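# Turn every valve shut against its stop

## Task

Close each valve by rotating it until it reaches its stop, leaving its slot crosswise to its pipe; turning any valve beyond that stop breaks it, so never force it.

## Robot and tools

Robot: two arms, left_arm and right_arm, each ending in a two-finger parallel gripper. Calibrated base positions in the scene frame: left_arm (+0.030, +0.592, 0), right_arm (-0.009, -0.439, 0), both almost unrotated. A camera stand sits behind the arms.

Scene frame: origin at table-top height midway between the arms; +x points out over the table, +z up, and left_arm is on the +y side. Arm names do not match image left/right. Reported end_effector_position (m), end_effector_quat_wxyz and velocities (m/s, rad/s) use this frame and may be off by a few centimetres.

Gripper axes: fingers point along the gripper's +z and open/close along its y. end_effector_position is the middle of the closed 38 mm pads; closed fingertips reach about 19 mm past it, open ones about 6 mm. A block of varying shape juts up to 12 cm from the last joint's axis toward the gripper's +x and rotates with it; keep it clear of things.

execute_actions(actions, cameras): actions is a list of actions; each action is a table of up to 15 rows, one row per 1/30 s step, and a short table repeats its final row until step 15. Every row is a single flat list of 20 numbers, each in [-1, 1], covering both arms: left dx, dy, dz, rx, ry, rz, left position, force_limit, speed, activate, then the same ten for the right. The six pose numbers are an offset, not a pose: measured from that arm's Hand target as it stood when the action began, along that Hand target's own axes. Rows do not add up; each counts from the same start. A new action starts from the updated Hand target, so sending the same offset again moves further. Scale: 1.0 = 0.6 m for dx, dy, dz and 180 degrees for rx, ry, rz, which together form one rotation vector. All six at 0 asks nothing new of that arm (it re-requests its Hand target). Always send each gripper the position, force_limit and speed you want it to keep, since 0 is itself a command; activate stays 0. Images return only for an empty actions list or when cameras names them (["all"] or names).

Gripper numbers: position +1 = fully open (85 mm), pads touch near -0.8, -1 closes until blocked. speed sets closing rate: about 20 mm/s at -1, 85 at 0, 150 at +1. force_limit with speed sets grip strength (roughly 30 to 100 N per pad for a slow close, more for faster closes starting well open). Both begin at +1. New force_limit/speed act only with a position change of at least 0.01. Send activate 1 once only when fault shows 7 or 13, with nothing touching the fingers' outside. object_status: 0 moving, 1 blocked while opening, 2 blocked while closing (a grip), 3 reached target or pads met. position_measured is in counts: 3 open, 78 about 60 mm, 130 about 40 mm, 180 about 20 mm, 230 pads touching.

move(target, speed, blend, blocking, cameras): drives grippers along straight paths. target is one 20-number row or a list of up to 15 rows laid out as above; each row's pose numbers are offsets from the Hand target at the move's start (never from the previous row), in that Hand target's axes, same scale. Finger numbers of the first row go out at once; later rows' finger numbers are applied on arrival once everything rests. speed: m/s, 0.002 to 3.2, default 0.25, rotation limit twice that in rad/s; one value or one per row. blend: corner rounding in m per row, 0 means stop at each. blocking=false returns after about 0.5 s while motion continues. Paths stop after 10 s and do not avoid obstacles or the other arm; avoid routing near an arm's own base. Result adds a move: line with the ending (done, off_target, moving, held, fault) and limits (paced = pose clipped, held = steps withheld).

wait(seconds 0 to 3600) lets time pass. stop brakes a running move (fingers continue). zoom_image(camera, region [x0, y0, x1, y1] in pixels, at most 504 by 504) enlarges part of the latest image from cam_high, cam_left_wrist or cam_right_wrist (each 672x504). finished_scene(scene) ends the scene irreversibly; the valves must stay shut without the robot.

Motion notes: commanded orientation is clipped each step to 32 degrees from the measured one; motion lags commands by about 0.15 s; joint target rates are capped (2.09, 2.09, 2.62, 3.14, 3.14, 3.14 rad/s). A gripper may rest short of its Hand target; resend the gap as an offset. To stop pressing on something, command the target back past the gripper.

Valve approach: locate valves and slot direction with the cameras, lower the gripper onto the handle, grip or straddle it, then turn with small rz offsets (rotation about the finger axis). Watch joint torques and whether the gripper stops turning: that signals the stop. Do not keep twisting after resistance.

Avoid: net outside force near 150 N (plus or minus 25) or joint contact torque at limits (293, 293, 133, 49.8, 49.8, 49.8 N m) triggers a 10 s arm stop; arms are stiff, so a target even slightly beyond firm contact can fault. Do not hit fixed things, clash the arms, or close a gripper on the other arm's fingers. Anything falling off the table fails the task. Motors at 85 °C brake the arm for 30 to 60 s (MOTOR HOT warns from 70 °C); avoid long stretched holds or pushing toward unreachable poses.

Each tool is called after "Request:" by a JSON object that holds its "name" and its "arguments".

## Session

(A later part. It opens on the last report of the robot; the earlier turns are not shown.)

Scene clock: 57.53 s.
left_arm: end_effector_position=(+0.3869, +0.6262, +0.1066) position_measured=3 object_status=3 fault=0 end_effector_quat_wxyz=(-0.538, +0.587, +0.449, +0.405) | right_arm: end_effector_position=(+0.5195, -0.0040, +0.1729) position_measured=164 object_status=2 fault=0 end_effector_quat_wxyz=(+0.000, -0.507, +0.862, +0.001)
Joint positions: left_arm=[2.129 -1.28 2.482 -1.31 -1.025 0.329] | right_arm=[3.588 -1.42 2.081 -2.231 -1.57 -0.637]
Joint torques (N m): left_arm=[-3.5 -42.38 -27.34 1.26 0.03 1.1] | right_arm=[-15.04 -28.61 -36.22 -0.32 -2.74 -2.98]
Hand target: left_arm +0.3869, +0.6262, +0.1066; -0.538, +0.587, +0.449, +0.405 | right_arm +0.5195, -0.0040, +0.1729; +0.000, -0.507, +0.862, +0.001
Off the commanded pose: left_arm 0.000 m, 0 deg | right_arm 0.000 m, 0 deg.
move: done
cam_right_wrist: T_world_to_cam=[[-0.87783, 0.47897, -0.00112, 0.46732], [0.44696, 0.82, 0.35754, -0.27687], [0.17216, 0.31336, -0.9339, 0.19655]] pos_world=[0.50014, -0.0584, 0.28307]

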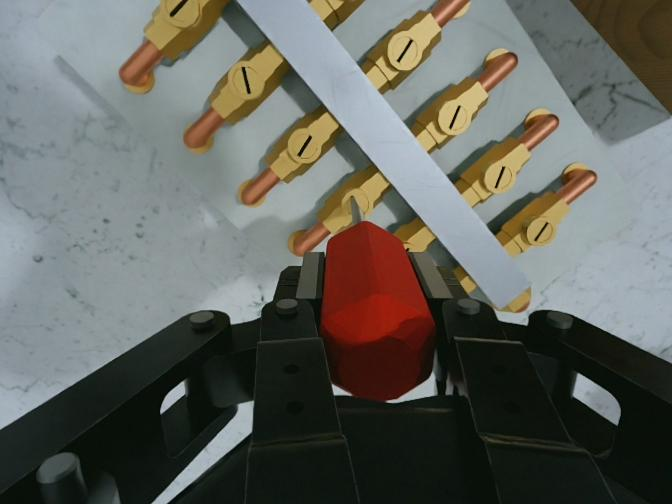

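Request:
{"name": "move", "arguments": {"target": [0,0,0,0,0,0,1,1,1,0, 0,0.0008,0,0,0,-0.0389,-1,-0.6,-0.7,0], "speed": 0.1}}

Request:
{"name": "move", "arguments": {"target": [0,0,0,0,0,0,1,1,1,0, 0,0.00025,0,0,0,-0.0111,-1,-0.6,-0.7,0], "speed": 0.1, "cameras": ["cam_right_wrist"]}}

Request:
{"name": "zoom_image", "arguments": {"camera": "cam_right_wrist", "region": [335, 180, 365, 210]}}

Scene clock: 58.97 s.
left_arm: end_effector_position=(+0.3869, +0.6262, +0.1066) position_measured=3 object_status=3 fault=0 end_effector_quat_wxyz=(-0.538, +0.587, +0.449, +0.405) | right_arm: end_effector_position=(+0.5191, -0.0038, +0.1729) position_measured=164 object_status=2 fault=0 end_effector_quat_wxyz=(+0.000, -0.559, +0.829, +0.000)
Joint positions: left_arm=[2.129 -1.28 2.482 -1.31 -1.025 0.329] | right_arm=[3.589 -1.42 2.081 -2.231 -1.57 -0.759]
Joint torques (N m): left_arm=[-5.13 -40.74 -26.16 0.75 0.77 1.16] | right_arm=[-6.45 -46.35 -20.64 -8.27 -2.6 -3.15]
Hand target: left_arm +0.3869, +0.6262, +0.1066; -0.538, +0.587, +0.449, +0.405 | right_arm +0.5191, -0.0038, +0.1729; +0.000, -0.559, +0.829, +0.001
Off the commanded pose: left_arm 0.000 m, 0 deg | right_arm 0.000 m, 0 deg.
move: done

Scene clock: 59.63 s.
left_arm: end_effector_position=(+0.3869, +0.6262, +0.1066) position_measured=3 object_status=3 fault=0 end_effector_quat_wxyz=(-0.538, +0.587, +0.449, +0.405) | right_arm: end_effector_position=(+0.5189, -0.0038, +0.1729) position_measured=164 object_status=2 fault=0 end_effector_quat_wxyz=(+0.000, -0.573, +0.819, +0.001)
Joint positions: left_arm=[2.129 -1.28 2.482 -1.31 -1.025 0.329] | right_arm=[3.589 -1.421 2.081 -2.231 -1.57 -0.793]
Joint torques (N m): left_arm=[0.24 -37.5 -27.28 1.1 0.48 1.09] | right_arm=[-4 -47.8 -21.22 -9.03 -2.28 -3.03]
Hand target: left_arm +0.3869, +0.6262, +0.1066; -0.538, +0.587, +0.449, +0.405 | right_arm +0.5189, -0.0038, +0.1729; +0.000, -0.573, +0.819, +0.001
Off the commanded pose: left_arm 0.000 m, 0 deg | right_arm 0.000 m, 0 deg.
move: done
cam_right_wrist: T_world_to_cam=[[-0.94195, 0.33576, -0.00129, 0.49957], [0.3131, 0.87976, 0.35776, -0.20718], [0.12126, 0.33659, -0.93381, 0.22307]] pos_world=[0.50839, -0.06055, 0.28307]

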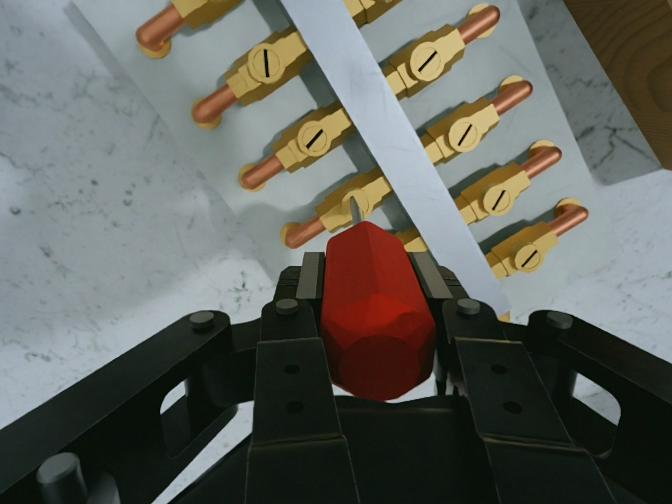

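Scaled by 16.800 from the camera's image (finer frame: 960x720).

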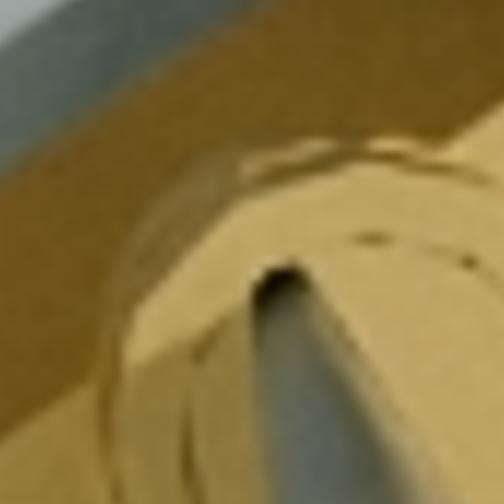

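Request:
{"name": "move", "arguments": {"target": [0,0,0,0,0,0,1,1,1,0, 0,0.0002,0,0,0,-0.0111,-1,-0.6,-0.7,0], "speed": 0.1}}

Request:
{"name": "move", "arguments": {"target": [0,0,0,0,0,0,1,1,1,0, 0,0.0002,0,0,0,-0.0111,-1,-0.6,-0.7,0], "speed": 0.1, "cameras": ["cam_right_wrist"]}}

Request:
{"name": "zoom_image", "arguments": {"camera": "cam_right_wrist", "region": [335, 180, 365, 210]}}

Scene clock: 60.50 s.
left_arm: end_effector_position=(+0.3869, +0.6262, +0.1066) position_measured=3 object_status=3 fault=0 end_effector_quat_wxyz=(-0.538, +0.587, +0.449, +0.405) | right_arm: end_effector_position=(+0.5188, -0.0037, +0.1729) position_measured=164 object_status=2 fault=0 end_effector_quat_wxyz=(+0.000, -0.587, +0.809, +0.001)
Joint positions: left_arm=[2.129 -1.28 2.482 -1.31 -1.025 0.329] | right_arm=[3.589 -1.421 2.082 -2.231 -1.57 -0.828]
Joint torques (N m): left_arm=[-3.12 -41.8 -24.56 0.58 0.64 1.1] | right_arm=[-1.01 -50.19 -26.48 -7.88 -3.74 -4.06]
Hand target: left_arm +0.3869, +0.6262, +0.1066; -0.538, +0.587, +0.449, +0.405 | right_arm +0.5188, -0.0037, +0.1729; +0.000, -0.587, +0.809, +0.001
Off the commanded pose: left_arm 0.000 m, 0 deg | right_arm 0.000 m, 0 deg.
move: done

Scene clock: 61.17 s.
left_arm: end_effector_position=(+0.3869, +0.6262, +0.1066) position_measured=3 object_status=3 fault=0 end_effector_quat_wxyz=(-0.538, +0.587, +0.449, +0.405) | right_arm: end_effector_position=(+0.5187, -0.0037, +0.1729) position_measured=164 object_status=2 fault=0 end_effector_quat_wxyz=(+0.000, -0.601, +0.799, +0.001)
Joint positions: left_arm=[2.129 -1.28 2.482 -1.31 -1.025 0.329] | right_arm=[3.589 -1.421 2.082 -2.231 -1.57 -0.863]
Joint torques (N m): left_arm=[-1.91 -38.98 -24.94 0.92 -0.04 1.13] | right_arm=[-2.25 -52.7 -26.19 -8.33 -4.87 -3.87]
Hand target: left_arm +0.3869, +0.6262, +0.1066; -0.538, +0.587, +0.449, +0.405 | right_arm +0.5187, -0.0037, +0.1729; +0.000, -0.602, +0.799, +0.001
Off the commanded pose: left_arm 0.000 m, 0 deg | right_arm 0.000 m, 0 deg.
move: done
cam_right_wrist: T_world_to_cam=[[-0.96306, 0.2693, -0.00124, 0.50994], [0.25105, 0.89944, 0.35776, -0.17495], [0.09746, 0.34423, -0.93381, 0.23543]] pos_world=[0.51208, -0.06101, 0.28307]

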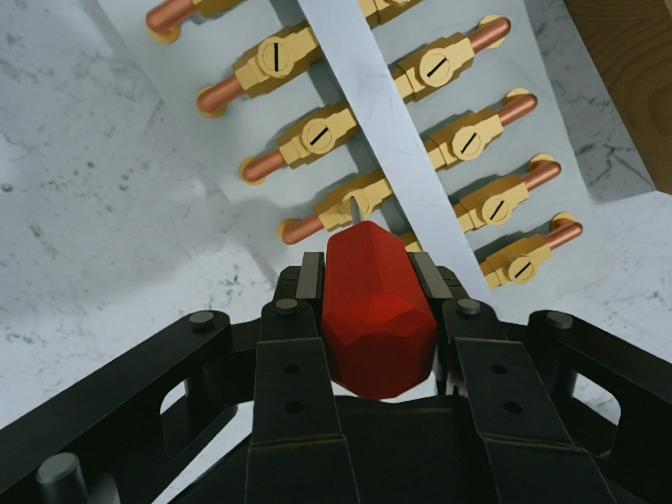

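Scaled by 16.800 from the camera's image (finer frame: 960x720).

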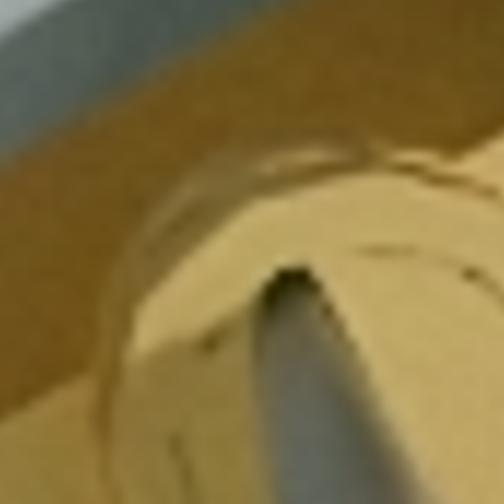

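Request:
{"name": "move", "arguments": {"target": [0,0,0,0,0,0,1,1,1,0, 0,0,-0.04,0,0,0,-1,-0.6,-0.7,0], "speed": 0.1, "cameras": ["cam_right_wrist"]}}

Request:
{"name": "zoom_image", "arguments": {"camera": "cam_right_wrist", "region": [325, 170, 375, 220]}}

Scene clock: 62.73 s.
left_arm: end_effector_position=(+0.3869, +0.6262, +0.1066) position_measured=3 object_status=3 fault=0 end_effector_quat_wxyz=(-0.538, +0.587, +0.449, +0.405) | right_arm: end_effector_position=(+0.5187, -0.0037, +0.1967) position_measured=164 object_status=2 fault=0 end_effector_quat_wxyz=(+0.000, -0.602, +0.799, +0.001)
Joint positions: left_arm=[2.129 -1.28 2.482 -1.31 -1.025 0.329] | right_arm=[3.589 -1.447 2.061 -2.184 -1.57 -0.863]
Joint torques (N m): left_arm=[-2.64 -42.34 -24.86 1.3 0.53 0.98] | right_arm=[-13.47 -69.07 -53.43 -1.12 2.61 0.42]
Hand target: left_arm +0.3869, +0.6262, +0.1066; -0.538, +0.587, +0.449, +0.405 | right_arm +0.5187, -0.0037, +0.1969; +0.000, -0.602, +0.799, +0.001
Off the commanded pose: left_arm 0.000 m, 0 deg | right_arm 0.000 m, 0 deg.
move: done
cam_right_wrist: T_world_to_cam=[[-0.96317, 0.26888, -0.00127, 0.51014], [0.25064, 0.89953, 0.35782, -0.18324], [0.09736, 0.34432, -0.93379, 0.25782]] pos_world=[0.51218, -0.06111, 0.30697]

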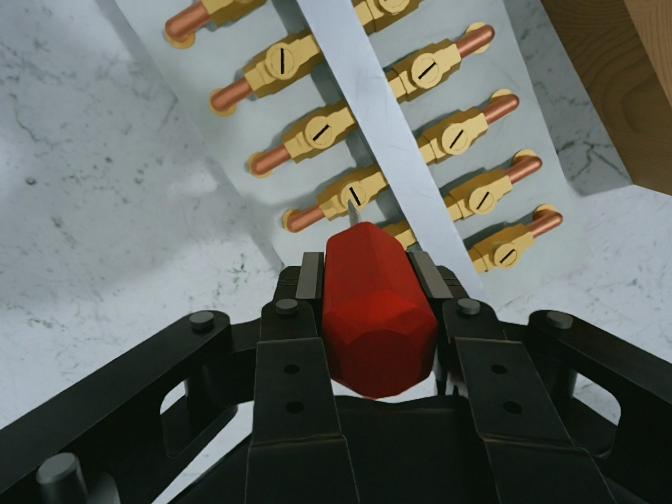

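Scaled by 10.080 from the camera's image (finer frame: 960x720).

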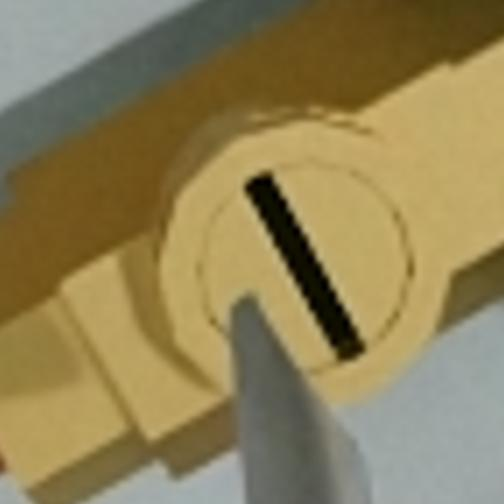

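Request:
{"name": "move", "arguments": {"target": [0,0,0,0,0,0,1,1,1,0, -0.0553,0.0318,0,0,0,0.339,-1,-0.6,-0.7,0], "speed": 0.4, "cameras": ["cam_right_wrist"]}}

Request:
{"name": "zoom_image", "arguments": {"camera": "cam_right_wrist", "region": [325, 170, 375, 220]}}

Scene clock: 66.20 s.
left_arm: end_effector_position=(+0.3869, +0.6262, +0.1066) position_measured=3 object_status=3 fault=0 end_effector_quat_wxyz=(-0.538, +0.587, +0.449, +0.405) | right_arm: end_effector_position=(+0.5095, +0.0334, +0.1969) position_measured=164 object_status=2 fault=0 end_effector_quat_wxyz=(+0.000, -0.113, +0.994, +0.000)
Joint positions: left_arm=[2.129 -1.28 2.482 -1.31 -1.025 0.329] | right_arm=[3.645 -1.42 2.029 -2.179 -1.57 0.257]
Joint torques (N m): left_arm=[-1.69 -40.96 -25.48 1.1 0.61 1.48] | right_arm=[11.64 -49.31 -53.43 -0.56 -2.19 0.68]
Hand target: left_arm +0.3869, +0.6262, +0.1066; -0.538, +0.587, +0.449, +0.405 | right_arm +0.5095, +0.0335, +0.1969; +0.000, -0.113, +0.994, +0.000
Off the commanded pose: left_arm 0.000 m, 0 deg | right_arm 0.000 m, 0 deg.
move: done
cam_right_wrist: T_world_to_cam=[[-0.23166, 0.9728, -0.00105, 0.09492], [0.90868, 0.21678, 0.35679, -0.52674], [0.34731, 0.0817, -0.93418, 0.12752]] pos_world=[0.45634, 0.01143, 0.30717]

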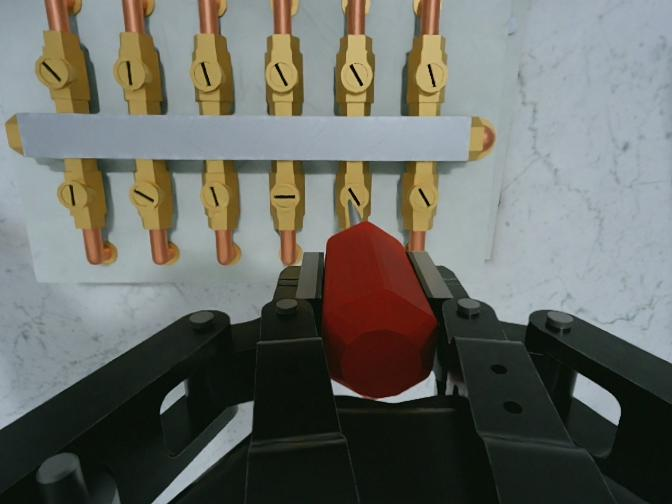

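Scaled by 10.080 from the camera's image (finer frame: 960x720).

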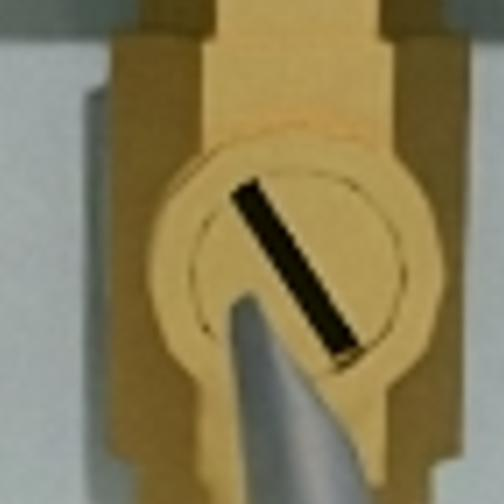

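Request:
{"name": "move", "arguments": {"target": [0,0,0,0,0,0,1,1,1,0, -0.0007,-0.001,0.0328,0,0,0,-1,-0.6,-0.7,0], "speed": 0.1, "cameras": ["cam_right_wrist"]}}

Request:
{"name": "zoom_image", "arguments": {"camera": "cam_right_wrist", "region": [335, 180, 365, 210]}}

Scene clock: 67.23 s.
left_arm: end_effector_position=(+0.3869, +0.6262, +0.1066) position_measured=3 object_status=3 fault=0 end_effector_quat_wxyz=(-0.538, +0.587, +0.449, +0.405) | right_arm: end_effector_position=(+0.5101, +0.0330, +0.1774) position_measured=164 object_status=2 fault=0 end_effector_quat_wxyz=(+0.000, -0.113, +0.994, +0.000)
Joint positions: left_arm=[2.129 -1.28 2.482 -1.31 -1.025 0.329] | right_arm=[3.644 -1.399 2.046 -2.217 -1.57 0.257]
Joint torques (N m): left_arm=[-1.51 -42.74 -26.19 0.85 0.48 0.7] | right_arm=[-15.93 -50.87 -35.89 -10.93 -2.03 -2.47]
Hand target: left_arm +0.3869, +0.6262, +0.1066; -0.538, +0.587, +0.449, +0.405 | right_arm +0.5101, +0.0330, +0.1772; +0.000, -0.113, +0.994, +0.000
Off the commanded pose: left_arm 0.000 m, 0 deg | right_arm 0.000 m, 0 deg.
move: done
cam_right_wrist: T_world_to_cam=[[-0.23132, 0.97288, -0.00115, 0.09538], [0.90874, 0.21649, 0.35683, -0.52017], [0.3474, 0.0815, -0.93417, 0.10913]] pos_world=[0.45685, 0.01093, 0.28767]

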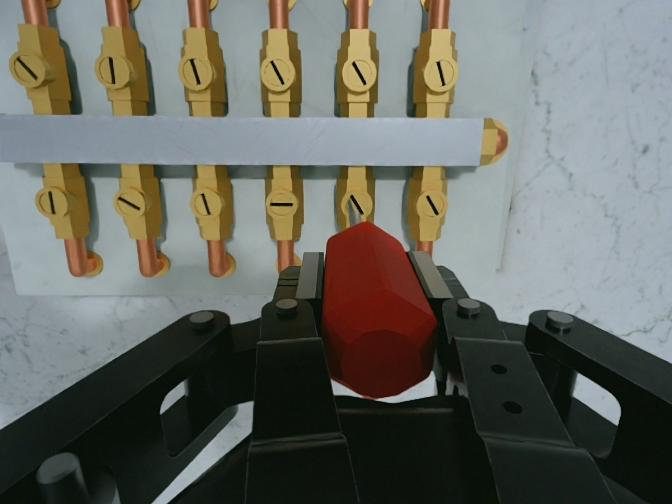

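Scaled by 16.800 from the camera's image (finer frame: 960x720).

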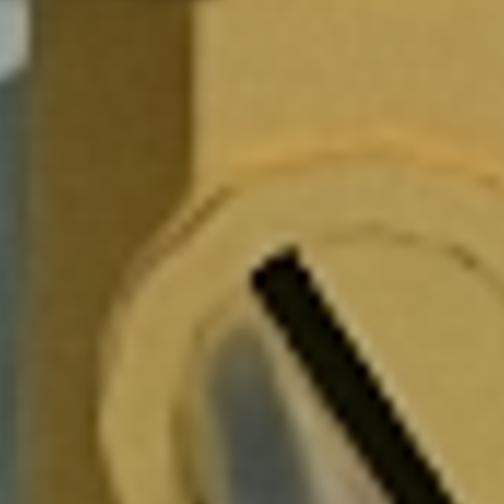

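Request:
{"name": "move", "arguments": {"target": [0,0,0,0,0,0,1,1,1,0, 0.0020,0.0018,-0.001,0,0,0,-1,-0.6,-0.7,0], "speed": 0.1, "cameras": ["cam_right_wrist"]}}

Request:
{"name": "zoom_image", "arguments": {"camera": "cam_right_wrist", "region": [335, 180, 365, 210]}}

Scene clock: 68.40 s.
left_arm: end_effector_position=(+0.3869, +0.6262, +0.1066) position_measured=3 object_status=3 fault=0 end_effector_quat_wxyz=(-0.538, +0.587, +0.449, +0.405) | right_arm: end_effector_position=(+0.5087, +0.0337, +0.1778) position_measured=164 object_status=2 fault=0 end_effector_quat_wxyz=(+0.000, -0.113, +0.994, +0.000)
Joint positions: left_arm=[2.129 -1.28 2.482 -1.31 -1.025 0.329] | right_arm=[3.646 -1.4 2.046 -2.216 -1.57 0.259]
Joint torques (N m): left_arm=[-1.56 -42.09 -23.88 0.35 0.55 1.38] | right_arm=[10.56 -73.57 -35.92 -0.83 -0.96 0.73]
Hand target: left_arm +0.3869, +0.6262, +0.1066; -0.538, +0.587, +0.449, +0.405 | right_arm +0.5087, +0.0338, +0.1778; +0.000, -0.113, +0.994, +0.000
Off the commanded pose: left_arm 0.000 m, 0 deg | right_arm 0.000 m, 0 deg.
move: done
cam_right_wrist: T_world_to_cam=[[-0.2313, 0.97288, -0.00114, 0.09426], [0.90874, 0.21647, 0.35683, -0.51921], [0.3474, 0.0815, -0.93417, 0.10992]] pos_world=[0.45544, 0.01173, 0.28807]

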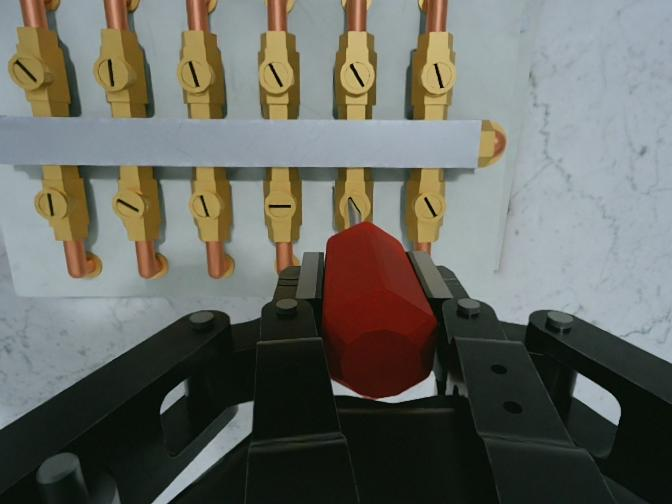

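Scaled by 16.800 from the camera's image (finer frame: 960x720).

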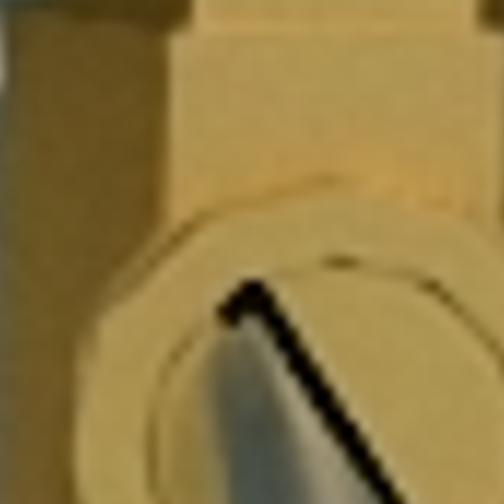

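Request:
{"name": "move", "arguments": {"target": [[0,0,0,0,0,0,1,1,1,0, 0,0.0007,0.001,0,0,0,-1,-0.6,-0.7,0],[0,0,0,0,0,0,1,1,1,0, 0,0.0007,0.006,0,0,0,-1,-0.6,-0.7,0]], "speed": 0.05, "cameras": ["cam_right_wrist"]}}

Request:
{"name": "zoom_image", "arguments": {"camera": "cam_right_wrist", "region": [335, 180, 365, 210]}}

Scene clock: 69.23 s.
left_arm: end_effector_position=(+0.3869, +0.6262, +0.1066) position_measured=3 object_status=3 fault=0 end_effector_quat_wxyz=(-0.538, +0.587, +0.449, +0.405) | right_arm: end_effector_position=(+0.5086, +0.0342, +0.1744) position_measured=164 object_status=2 fault=0 end_effector_quat_wxyz=(+0.000, -0.113, +0.994, +0.000)
Joint positions: left_arm=[2.129 -1.28 2.482 -1.31 -1.025 0.329] | right_arm=[3.647 -1.396 2.049 -2.223 -1.57 0.259]
Joint torques (N m): left_arm=[-2.05 -41.02 -25.08 0.72 0.71 1.47] | right_arm=[10.65 -49.41 -35.48 -11.76 -0.53 0.71]
Hand target: left_arm +0.3869, +0.6262, +0.1066; -0.538, +0.587, +0.449, +0.405 | right_arm +0.5086, +0.0342, +0.1742; +0.000, -0.113, +0.994, +0.000
Off the commanded pose: left_arm 0.000 m, 0 deg | right_arm 0.000 m, 0 deg.
move: done
cam_right_wrist: T_world_to_cam=[[-0.23132, 0.97288, -0.00115, 0.09386], [0.90874, 0.21649, 0.35683, -0.51799], [0.3474, 0.0815, -0.93417, 0.10675]] pos_world=[0.45534, 0.01213, 0.28467]

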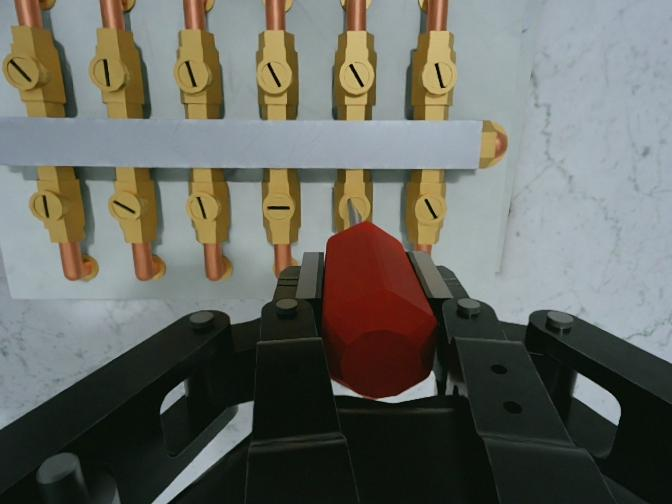

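Scaled by 16.800 from the camera's image (finer frame: 960x720).

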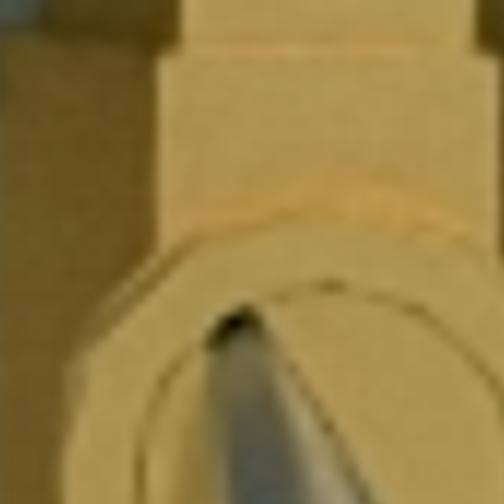

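Request:
{"name": "move", "arguments": {"target": [[0,0,0,0,0,0,1,1,1,0, 0,0,0.0023,0,0,0,-1,-0.6,-0.7,0],[0,0,0,0,0,0,1,1,1,0, -0.0007,0.001,0.0023,0,0,-0.1111,-1,-0.6,-0.7,0]], "speed": 0.15, "cameras": ["cam_right_wrist"]}}

Request:
{"name": "zoom_image", "arguments": {"camera": "cam_right_wrist", "region": [335, 180, 365, 210]}}

Scene clock: 71.50 s.
left_arm: end_effector_position=(+0.3869, +0.6262, +0.1066) position_measured=3 object_status=3 fault=0 end_effector_quat_wxyz=(-0.538, +0.587, +0.449, +0.405) | right_arm: end_effector_position=(+0.5088, +0.0349, +0.1729) position_measured=164 object_status=2 fault=0 end_effector_quat_wxyz=(+0.000, -0.283, +0.959, +0.000)
Joint positions: left_arm=[2.129 -1.28 2.482 -1.31 -1.025 0.329] | right_arm=[3.647 -1.394 2.049 -2.226 -1.57 -0.089]
Joint torques (N m): left_arm=[-1.93 -42.11 -25.26 0.67 0.04 0.92] | right_arm=[-10.49 -17.42 -27.82 3.41 2.41 -2.76]
Hand target: left_arm +0.3869, +0.6262, +0.1066; -0.538, +0.587, +0.449, +0.405 | right_arm +0.5088, +0.0349, +0.1729; +0.000, -0.283, +0.959, +0.001
Off the commanded pose: left_arm 0.000 m, 0 deg | right_arm 0.000 m, 0 deg.
move: done
cam_right_wrist: T_world_to_cam=[[-0.54985, 0.83526, -0.0011, 0.26006], [0.77996, 0.51392, 0.35714, -0.46264], [0.29887, 0.19552, -0.93405, 0.12585]] pos_world=[0.46622, -0.00406, 0.28307]

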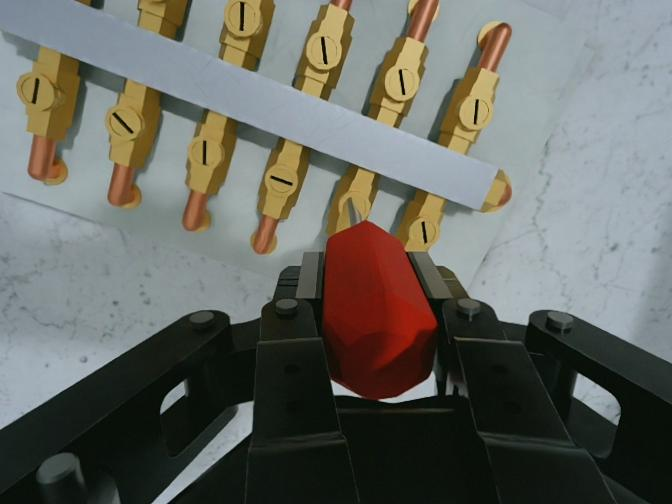

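Scaled by 16.800 from the camera's image (finer frame: 960x720).

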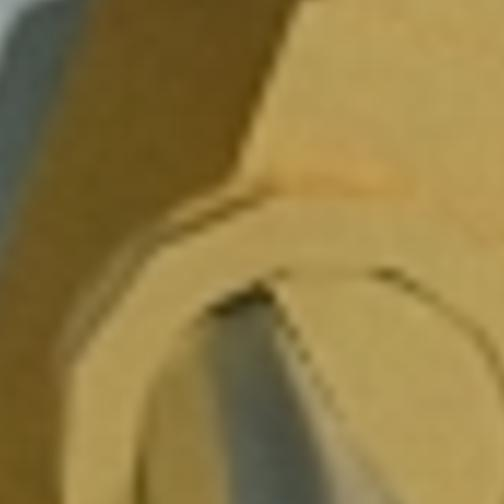

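Request:
{"name": "move", "arguments": {"target": [[0,0,0,0,0,0,1,1,1,0, -0.0013,0.0015,0,0,0,-0.1111,-1,-0.6,-0.7,0],[0,0,0,0,0,0,1,1,1,0, -0.002,0.0027,0,0,0,-0.1889,-1,-0.6,-0.7,0]], "speed": 0.2, "blend": 0.002, "cameras": ["cam_right_wrist"]}}

Request:
{"name": "zoom_image", "arguments": {"camera": "cam_right_wrist", "region": [335, 180, 365, 210]}}

Scene clock: 73.90 s.
left_arm: end_effector_position=(+0.3869, +0.6262, +0.1066) position_measured=3 object_status=3 fault=0 end_effector_quat_wxyz=(-0.538, +0.587, +0.449, +0.405) | right_arm: end_effector_position=(+0.5089, +0.0369, +0.1729) position_measured=164 object_status=2 fault=0 end_effector_quat_wxyz=(+0.000, -0.551, +0.834, +0.001)
Joint positions: left_arm=[2.129 -1.28 2.482 -1.31 -1.025 0.329] | right_arm=[3.65 -1.392 2.046 -2.225 -1.57 -0.68]
Joint torques (N m): left_arm=[-2.46 -38.85 -24.9 0.9 0.66 0.46] | right_arm=[-14.06 -24.54 -34.69 0.51 2.7 -3.36]
Hand target: left_arm +0.3869, +0.6262, +0.1066; -0.538, +0.587, +0.449, +0.405 | right_arm +0.5090, +0.0369, +0.1729; +0.000, -0.551, +0.834, +0.001
Off the commanded pose: left_arm 0.000 m, 0 deg | right_arm 0.000 m, 0 deg.
move: done
cam_right_wrist: T_world_to_cam=[[-0.92295, 0.38492, -0.00119, 0.46499], [0.35906, 0.86203, 0.35774, -0.26261], [0.13873, 0.32975, -0.93382, 0.20193]] pos_world=[0.49544, -0.01919, 0.28307]

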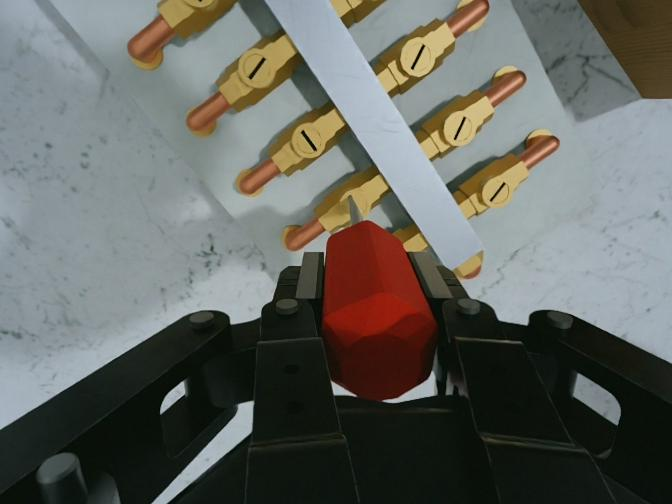

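Scaled by 16.800 from the camera's image (finer frame: 960x720).

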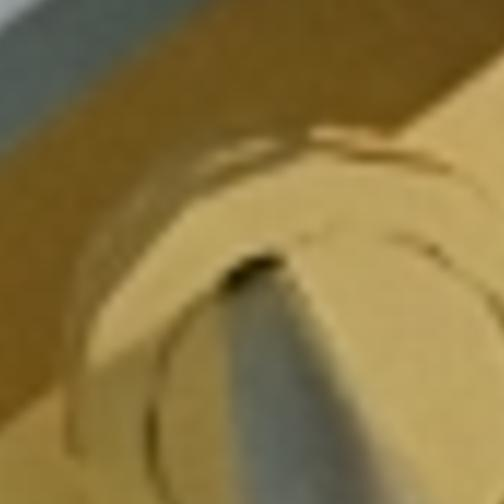

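Request:
{"name": "move", "arguments": {"target": [0,0,0,0,0,0,1,1,1,0, -0.0002,0.0004,0,0,0,-0.0222,-1,-0.6,-0.7,0], "speed": 0.1}}

Request:
{"name": "move", "arguments": {"target": [0,0,0,0,0,0,1,1,1,0, -0.0001,0.0003,0,0,0,-0.0167,-1,-0.6,-0.7,0], "speed": 0.1}}

Scene clock: 75.40 s.
left_arm: end_effector_position=(+0.3869, +0.6262, +0.1066) position_measured=3 object_status=3 fault=0 end_effector_quat_wxyz=(-0.538, +0.587, +0.449, +0.405) | right_arm: end_effector_position=(+0.5088, +0.0371, +0.1729) position_measured=164 object_status=2 fault=0 end_effector_quat_wxyz=(+0.000, -0.580, +0.815, +0.001)
Joint positions: left_arm=[2.129 -1.28 2.482 -1.31 -1.025 0.329] | right_arm=[3.65 -1.392 2.046 -2.225 -1.57 -0.749]
Joint torques (N m): left_arm=[-1.71 -40.65 -24.93 0.05 0.65 1.15] | right_arm=[10.21 -23.45 -34.5 -1.37 -1.23 -2.63]
Hand target: left_arm +0.3869, +0.6262, +0.1066; -0.538, +0.587, +0.449, +0.405 | right_arm +0.5088, +0.0371, +0.1729; +0.000, -0.580, +0.814, +0.001
Off the commanded pose: left_arm 0.000 m, 0 deg | right_arm 0.000 m, 0 deg.
move: done

Scene clock: 76.20 s.
left_arm: end_effector_position=(+0.3869, +0.6262, +0.1066) position_measured=3 object_status=3 fault=0 end_effector_quat_wxyz=(-0.538, +0.587, +0.449, +0.405) | right_arm: end_effector_position=(+0.5087, +0.0372, +0.1729) position_measured=164 object_status=2 fault=0 end_effector_quat_wxyz=(+0.000, -0.601, +0.799, +0.001)
Joint positions: left_arm=[2.129 -1.28 2.482 -1.31 -1.025 0.329] | right_arm=[3.65 -1.392 2.046 -2.225 -1.57 -0.801]
Joint torques (N m): left_arm=[-3.9 -42.84 -24.92 0.43 0.48 1.08] | right_arm=[7.98 -37.15 -23.13 -4.92 0.68 -3.32]
Hand target: left_arm +0.3869, +0.6262, +0.1066; -0.538, +0.587, +0.449, +0.405 | right_arm +0.5086, +0.0372, +0.1729; +0.000, -0.601, +0.799, +0.001
Off the commanded pose: left_arm 0.000 m, 0 deg | right_arm 0.000 m, 0 deg.
move: done

Request:
{"name": "move", "arguments": {"target": [0,0,0,0,0,0,1,1,1,0, 0,0,-0.04,0,0,0,-1,-0.6,-0.7,0], "speed": 0.15, "cameras": ["cam_right_wrist"]}}

Request:
{"name": "zoom_image", "arguments": {"camera": "cam_right_wrist", "region": [325, 170, 375, 220]}}

Scene clock: 77.00 s.
left_arm: end_effector_position=(+0.3869, +0.6262, +0.1066) position_measured=3 object_status=3 fault=0 end_effector_quat_wxyz=(-0.538, +0.587, +0.449, +0.405) | right_arm: end_effector_position=(+0.5086, +0.0372, +0.1967) position_measured=164 object_status=2 fault=0 end_effector_quat_wxyz=(+0.000, -0.601, +0.799, +0.001)
Joint positions: left_arm=[2.129 -1.28 2.482 -1.31 -1.025 0.329] | right_arm=[3.65 -1.417 2.026 -2.179 -1.57 -0.802]
Joint torques (N m): left_arm=[-0.47 -40.71 -25.65 0.68 0.54 1.19] | right_arm=[-4.01 -73.48 -53.91 -1.17 2.49 -1.38]
Hand target: left_arm +0.3869, +0.6262, +0.1066; -0.538, +0.587, +0.449, +0.405 | right_arm +0.5087, +0.0372, +0.1969; +0.000, -0.601, +0.799, +0.001
Off the commanded pose: left_arm 0.000 m, 0 deg | right_arm 0.000 m, 0 deg.
move: done
cam_right_wrist: T_world_to_cam=[[-0.96308, 0.2692, -0.00125, 0.48937], [0.25094, 0.89943, 0.35784, -0.21763], [0.09746, 0.34432, -0.93378, 0.24458]] pos_world=[0.50208, -0.02021, 0.30687]

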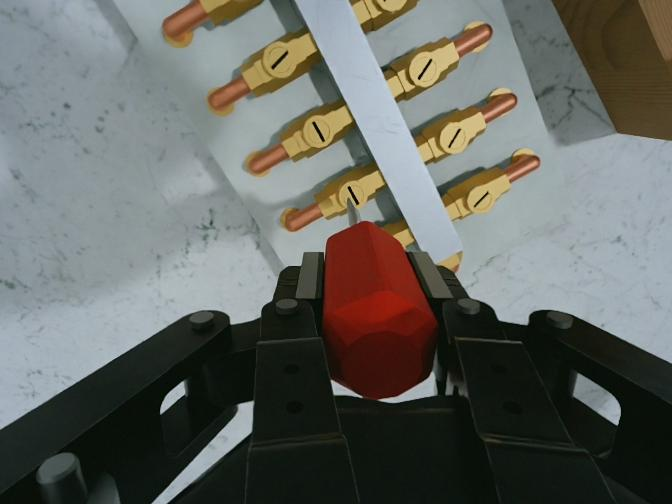

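Scaled by 10.080 from the camera's image (finer frame: 960x720).

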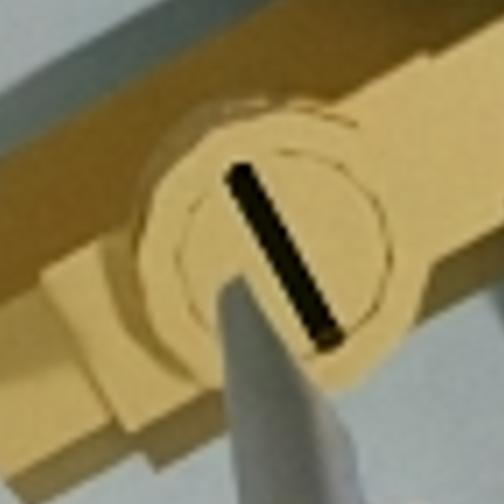

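Request:
{"name": "move", "arguments": {"target": [0,0,0,0,0,0,1,1,1,0, -0.0567,0.0325,0,0,0,0.3444,-1,-0.6,-0.7,0], "speed": 0.5, "cameras": ["cam_right_wrist"]}}

Request:
{"name": "zoom_image", "arguments": {"camera": "cam_right_wrist", "region": [325, 170, 375, 220]}}

Scene clock: 79.37 s.
left_arm: end_effector_position=(+0.3869, +0.6262, +0.1066) position_measured=3 object_status=3 fault=0 end_effector_quat_wxyz=(-0.538, +0.587, +0.449, +0.405) | right_arm: end_effector_position=(+0.4993, +0.0752, +0.1969) position_measured=164 object_status=2 fault=0 end_effector_quat_wxyz=(+0.000, -0.104, +0.995, +0.000)
Joint positions: left_arm=[2.129 -1.28 2.482 -1.31 -1.025 0.329] | right_arm=[3.705 -1.387 1.989 -2.172 -1.57 0.335]
Joint torques (N m): left_arm=[-1.3 -41.16 -25.22 0.59 0.56 1.41] | right_arm=[12.55 -50.83 -53.06 -0.72 -2 0.54]
Hand target: left_arm +0.3869, +0.6262, +0.1066; -0.538, +0.587, +0.449, +0.405 | right_arm +0.4993, +0.0753, +0.1969; +0.000, -0.104, +0.995, +0.000
Off the commanded pose: left_arm 0.000 m, 0 deg | right_arm 0.000 m, 0 deg.
move: done
cam_right_wrist: T_world_to_cam=[[-0.21489, 0.97664, -0.0011, 0.04331], [0.91226, 0.20113, 0.35682, -0.52713], [0.34871, 0.07567, -0.93417, 0.12741]] pos_world=[0.44576, 0.05408, 0.30717]

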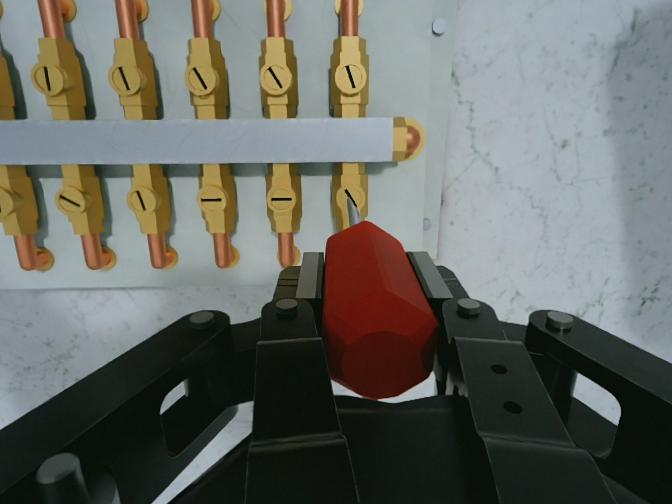

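Scaled by 10.080 from the camera's image (finer frame: 960x720).

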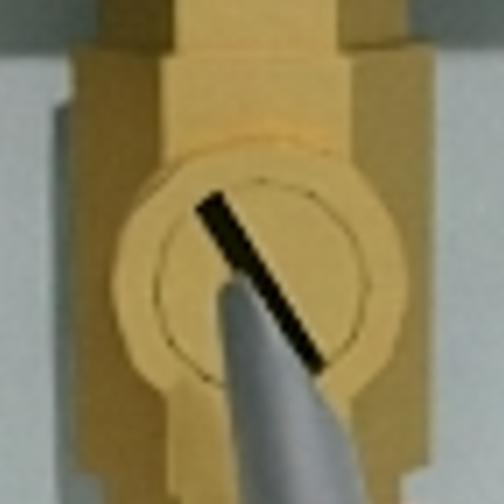

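Request:
{"name": "move", "arguments": {"target": [0,0,0,0,0,0,1,1,1,0, -0.0015,-0.0002,0.0322,0,0,-0.005,-1,-0.6,-0.7,0], "speed": 0.1, "cameras": ["cam_right_wrist"]}}

Request:
{"name": "zoom_image", "arguments": {"camera": "cam_right_wrist", "region": [335, 180, 365, 210]}}

Scene clock: 80.23 s.
left_arm: end_effector_position=(+0.3869, +0.6262, +0.1066) position_measured=3 object_status=3 fault=0 end_effector_quat_wxyz=(-0.538, +0.587, +0.449, +0.405) | right_arm: end_effector_position=(+0.5002, +0.0753, +0.1778) position_measured=164 object_status=2 fault=0 end_effector_quat_wxyz=(+0.000, -0.112, +0.994, +0.000)
Joint positions: left_arm=[2.129 -1.28 2.482 -1.31 -1.025 0.329] | right_arm=[3.704 -1.366 2.004 -2.208 -1.57 0.319]
Joint torques (N m): left_arm=[-2.9 -39.68 -25.53 0.7 0.3 1.43] | right_arm=[-15.65 -53.95 -35.59 -10.77 -1.29 -2.84]
Hand target: left_arm +0.3869, +0.6262, +0.1066; -0.538, +0.587, +0.449, +0.405 | right_arm +0.5002, +0.0753, +0.1776; +0.000, -0.112, +0.994, +0.000
Off the commanded pose: left_arm 0.000 m, 0 deg | right_arm 0.000 m, 0 deg.
move: done
cam_right_wrist: T_world_to_cam=[[-0.2297, 0.97326, -0.00117, 0.05101], [0.90911, 0.21499, 0.3568, -0.52059], [0.34751, 0.0809, -0.93418, 0.10947]] pos_world=[0.44695, 0.05342, 0.28807]

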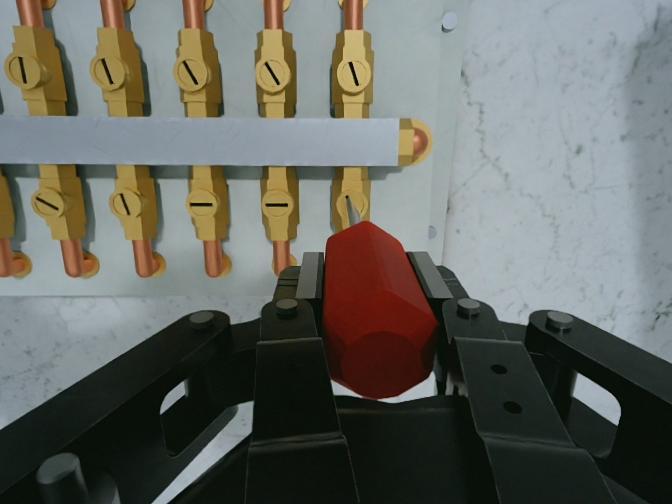

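Scaled by 16.800 from the camera's image (finer frame: 960x720).

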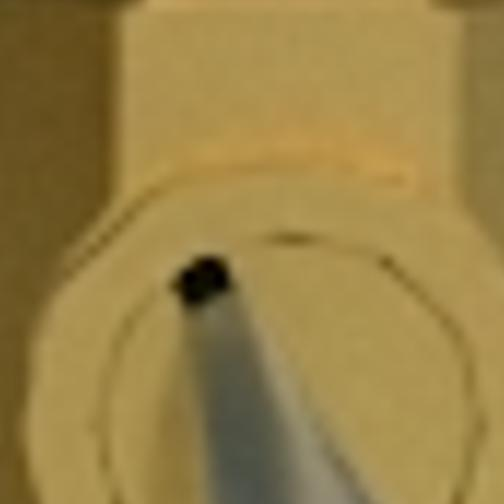

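Request:
{"name": "move", "arguments": {"target": [[0,0,0,0,0,0,1,1,1,0, 0,0,0.0062,0,0,0,-1,-0.6,-0.7,0],[0,0,0,0,0,0,1,1,1,0, 0,0,0.008,0,0,0,-1,-0.6,-0.7,0]], "speed": 0.05, "cameras": ["cam_right_wrist"]}}

Request:
{"name": "zoom_image", "arguments": {"camera": "cam_right_wrist", "region": [335, 180, 365, 210]}}

Scene clock: 81.00 s.
left_arm: end_effector_position=(+0.3869, +0.6262, +0.1066) position_measured=3 object_status=3 fault=0 end_effector_quat_wxyz=(-0.538, +0.587, +0.449, +0.405) | right_arm: end_effector_position=(+0.5004, +0.0754, +0.1732) position_measured=164 object_status=2 fault=0 end_effector_quat_wxyz=(+0.000, -0.112, +0.994, +0.001)
Joint positions: left_arm=[2.129 -1.28 2.482 -1.31 -1.025 0.329] | right_arm=[3.704 -1.361 2.007 -2.217 -1.57 0.319]
Joint torques (N m): left_arm=[-0.23 -40.83 -26.23 0.75 0.85 1.06] | right_arm=[2.82 -29.08 -17.16 -6.47 1.73 -2.33]
Hand target: left_arm +0.3869, +0.6262, +0.1066; -0.538, +0.587, +0.449, +0.405 | right_arm +0.5002, +0.0754, +0.1728; +0.000, -0.112, +0.994, +0.000
Off the commanded pose: left_arm 0.000 m, 0 deg | right_arm 0.000 m, 0 deg.
move: done
cam_right_wrist: T_world_to_cam=[[-0.22981, 0.97323, -0.00099, 0.05102], [0.90892, 0.21499, 0.35727, -0.51906], [0.34792, 0.0812, -0.934, 0.10479]] pos_world=[0.44705, 0.05342, 0.28337]

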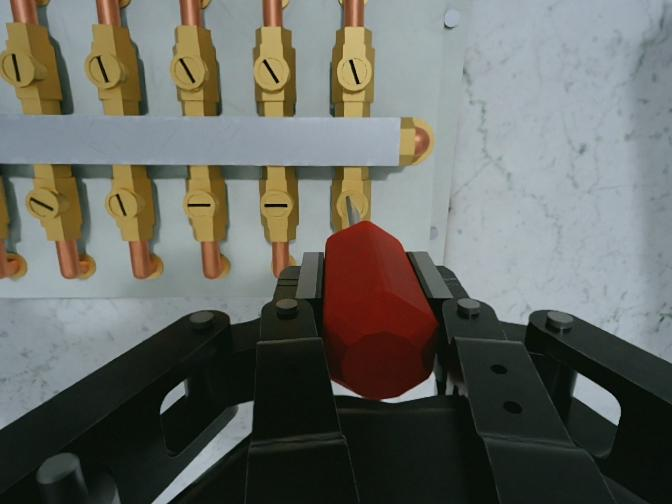

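Scaled by 16.800 from the camera's image (finer frame: 960x720).

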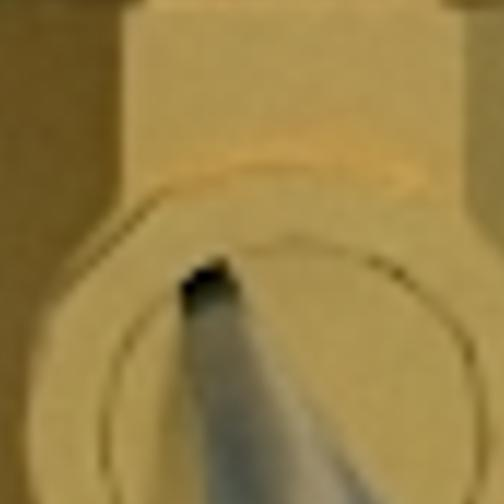

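Request:
{"name": "move", "arguments": {"target": [0,0,0,0,0,0,1,1,1,0, 0.0002,0.0018,0,0,0,-0.1111,-1,-0.6,-0.7,0], "speed": 0.15, "cameras": ["cam_right_wrist"]}}

Request:
{"name": "zoom_image", "arguments": {"camera": "cam_right_wrist", "region": [335, 180, 365, 210]}}

Scene clock: 82.97 s.
left_arm: end_effector_position=(+0.3869, +0.6262, +0.1066) position_measured=3 object_status=3 fault=0 end_effector_quat_wxyz=(-0.538, +0.587, +0.449, +0.405) | right_arm: end_effector_position=(+0.4998, +0.0764, +0.1728) position_measured=164 object_status=2 fault=0 end_effector_quat_wxyz=(+0.000, -0.283, +0.959, +0.000)
Joint positions: left_arm=[2.129 -1.28 2.482 -1.31 -1.025 0.329] | right_arm=[3.706 -1.36 2.007 -2.217 -1.57 -0.028]
Joint torques (N m): left_arm=[-0.65 -41.28 -26.8 0.64 0.55 1.39] | right_arm=[3.54 -14.67 -20.32 7.04 5.34 -3.27]
Hand target: left_arm +0.3869, +0.6262, +0.1066; -0.538, +0.587, +0.449, +0.405 | right_arm +0.4999, +0.0764, +0.1728; +0.000, -0.283, +0.959, +0.001
Off the commanded pose: left_arm 0.000 m, 0 deg | right_arm 0.000 m, 0 deg.
move: done
cam_right_wrist: T_world_to_cam=[[-0.54858, 0.8361, -0.00105, 0.21974], [0.78075, 0.5127, 0.35717, -0.47732], [0.29917, 0.19511, -0.93404, 0.12028]] pos_world=[0.45723, 0.03754, 0.28307]

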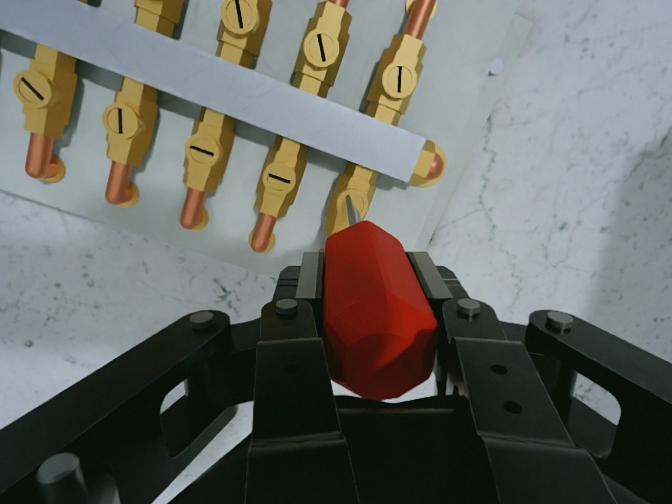

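Scaled by 16.800 from the camera's image (finer frame: 960x720).

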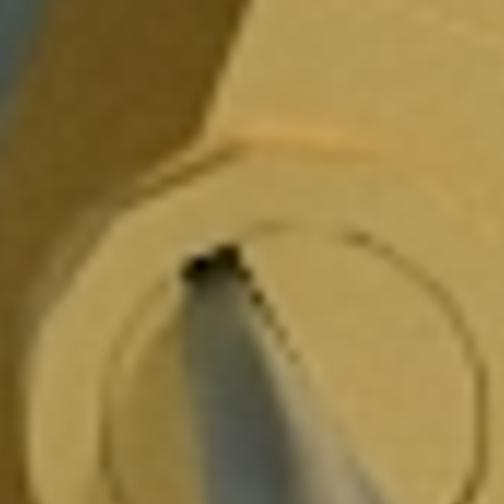

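Request:
{"name": "move", "arguments": {"target": [[0,0,0,0,0,0,1,1,1,0, 0.0002,0.002,0,0,0,-0.1111,-1,-0.6,-0.7,0],[0,0,0,0,0,0,1,1,1,0, 0.0008,0.0035,0,0,0,-0.2,-1,-0.6,-0.7,0]], "speed": 0.2, "blend": 0.002, "cameras": ["cam_right_wrist"]}}

Request:
{"name": "zoom_image", "arguments": {"camera": "cam_right_wrist", "region": [335, 180, 365, 210]}}

Request:
{"name": "move", "arguments": {"target": [0,0,0,0,0,0,1,1,1,0, 0.0001,0.0003,0,0,0,-0.0167,-1,-0.6,-0.7,0], "speed": 0.1}}

Request:
{"name": "move", "arguments": {"target": [0,0,0,0,0,0,1,1,1,0, 0.0001,0.0002,0,0,0,-0.0111,-1,-0.6,-0.7,0], "speed": 0.1}}

Scene clock: 85.50 s.
left_arm: end_effector_position=(+0.3869, +0.6262, +0.1066) position_measured=3 object_status=3 fault=0 end_effector_quat_wxyz=(-0.538, +0.587, +0.449, +0.405) | right_arm: end_effector_position=(+0.4983, +0.0779, +0.1728) position_measured=164 object_status=2 fault=0 end_effector_quat_wxyz=(+0.000, -0.565, +0.825, +0.001)
Joint positions: left_arm=[2.129 -1.28 2.482 -1.31 -1.025 0.329] | right_arm=[3.709 -1.36 2.007 -2.217 -1.57 -0.654]
Joint torques (N m): left_arm=[-5.45 -42.42 -26.08 0.41 0.63 0.96] | right_arm=[-5.8 -39.75 -7.37 -2.3 5.26 -3.47]
Hand target: left_arm +0.3869, +0.6262, +0.1066; -0.538, +0.587, +0.449, +0.405 | right_arm +0.4983, +0.0779, +0.1728; +0.000, -0.565, +0.825, +0.001
Off the commanded pose: left_arm 0.000 m, 0 deg | right_arm 0.000 m, 0 deg.
move: done
cam_right_wrist: T_world_to_cam=[[-0.93525, 0.35398, -0.00121, 0.44793], [0.33015, 0.87351, 0.35774, -0.28053], [0.12769, 0.33418, -0.93382, 0.19498]] pos_world=[0.48665, 0.02134, 0.28297]

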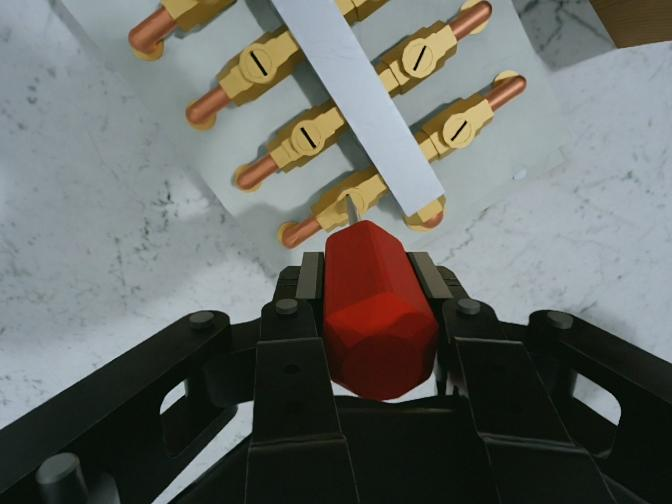

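Scaled by 16.800 from the camera's image (finer frame: 960x720).

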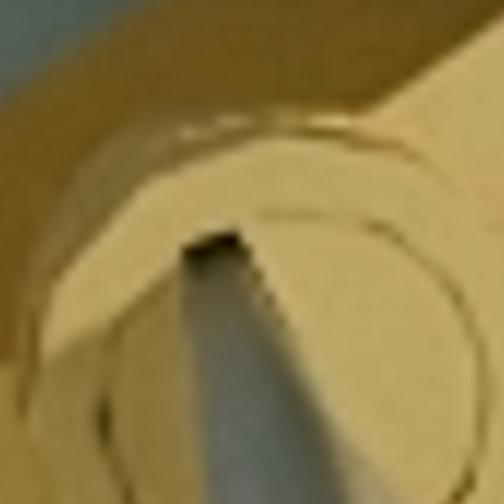

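Scene clock: 86.30 s.
left_arm: end_effector_position=(+0.3869, +0.6262, +0.1066) position_measured=3 object_status=3 fault=0 end_effector_quat_wxyz=(-0.538, +0.587, +0.449, +0.405) | right_arm: end_effector_position=(+0.4981, +0.0779, +0.1728) position_measured=164 object_status=2 fault=0 end_effector_quat_wxyz=(+0.000, -0.587, +0.810, +0.001)
Joint positions: left_arm=[2.129 -1.28 2.482 -1.31 -1.025 0.329] | right_arm=[3.709 -1.361 2.007 -2.217 -1.57 -0.706]
Joint torques (N m): left_arm=[-0.98 -43.44 -25.68 0.55 0.26 1.28] | right_arm=[17.5 -41.21 -7.43 -3.13 2.87 -3.29]
Hand target: left_arm +0.3869, +0.6262, +0.1066; -0.538, +0.587, +0.449, +0.405 | right_arm +0.4981, +0.0779, +0.1728; +0.000, -0.587, +0.810, +0.001
Off the commanded pose: left_arm 0.000 m, 0 deg | right_arm 0.000 m, 0 deg.
move: done

Scene clock: 86.97 s.
left_arm: end_effector_position=(+0.3869, +0.6262, +0.1066) position_measured=3 object_status=3 fault=0 end_effector_quat_wxyz=(-0.538, +0.587, +0.449, +0.405) | right_arm: end_effector_position=(+0.4980, +0.0779, +0.1728) position_measured=164 object_status=2 fault=0 end_effector_quat_wxyz=(+0.000, -0.601, +0.800, +0.001)
Joint positions: left_arm=[2.129 -1.28 2.482 -1.31 -1.025 0.329] | right_arm=[3.709 -1.361 2.007 -2.217 -1.57 -0.741]
Joint torques (N m): left_arm=[-1.94 -41.39 -26.18 0.67 0.29 1.38] | right_arm=[15.52 -41.56 -7.27 -3.31 1.93 -3.25]
Hand target: left_arm +0.3869, +0.6262, +0.1066; -0.538, +0.587, +0.449, +0.405 | right_arm +0.4980, +0.0779, +0.1728; +0.000, -0.601, +0.799, +0.001
Off the commanded pose: left_arm 0.000 m, 0 deg | right_arm 0.000 m, 0 deg.
move: done


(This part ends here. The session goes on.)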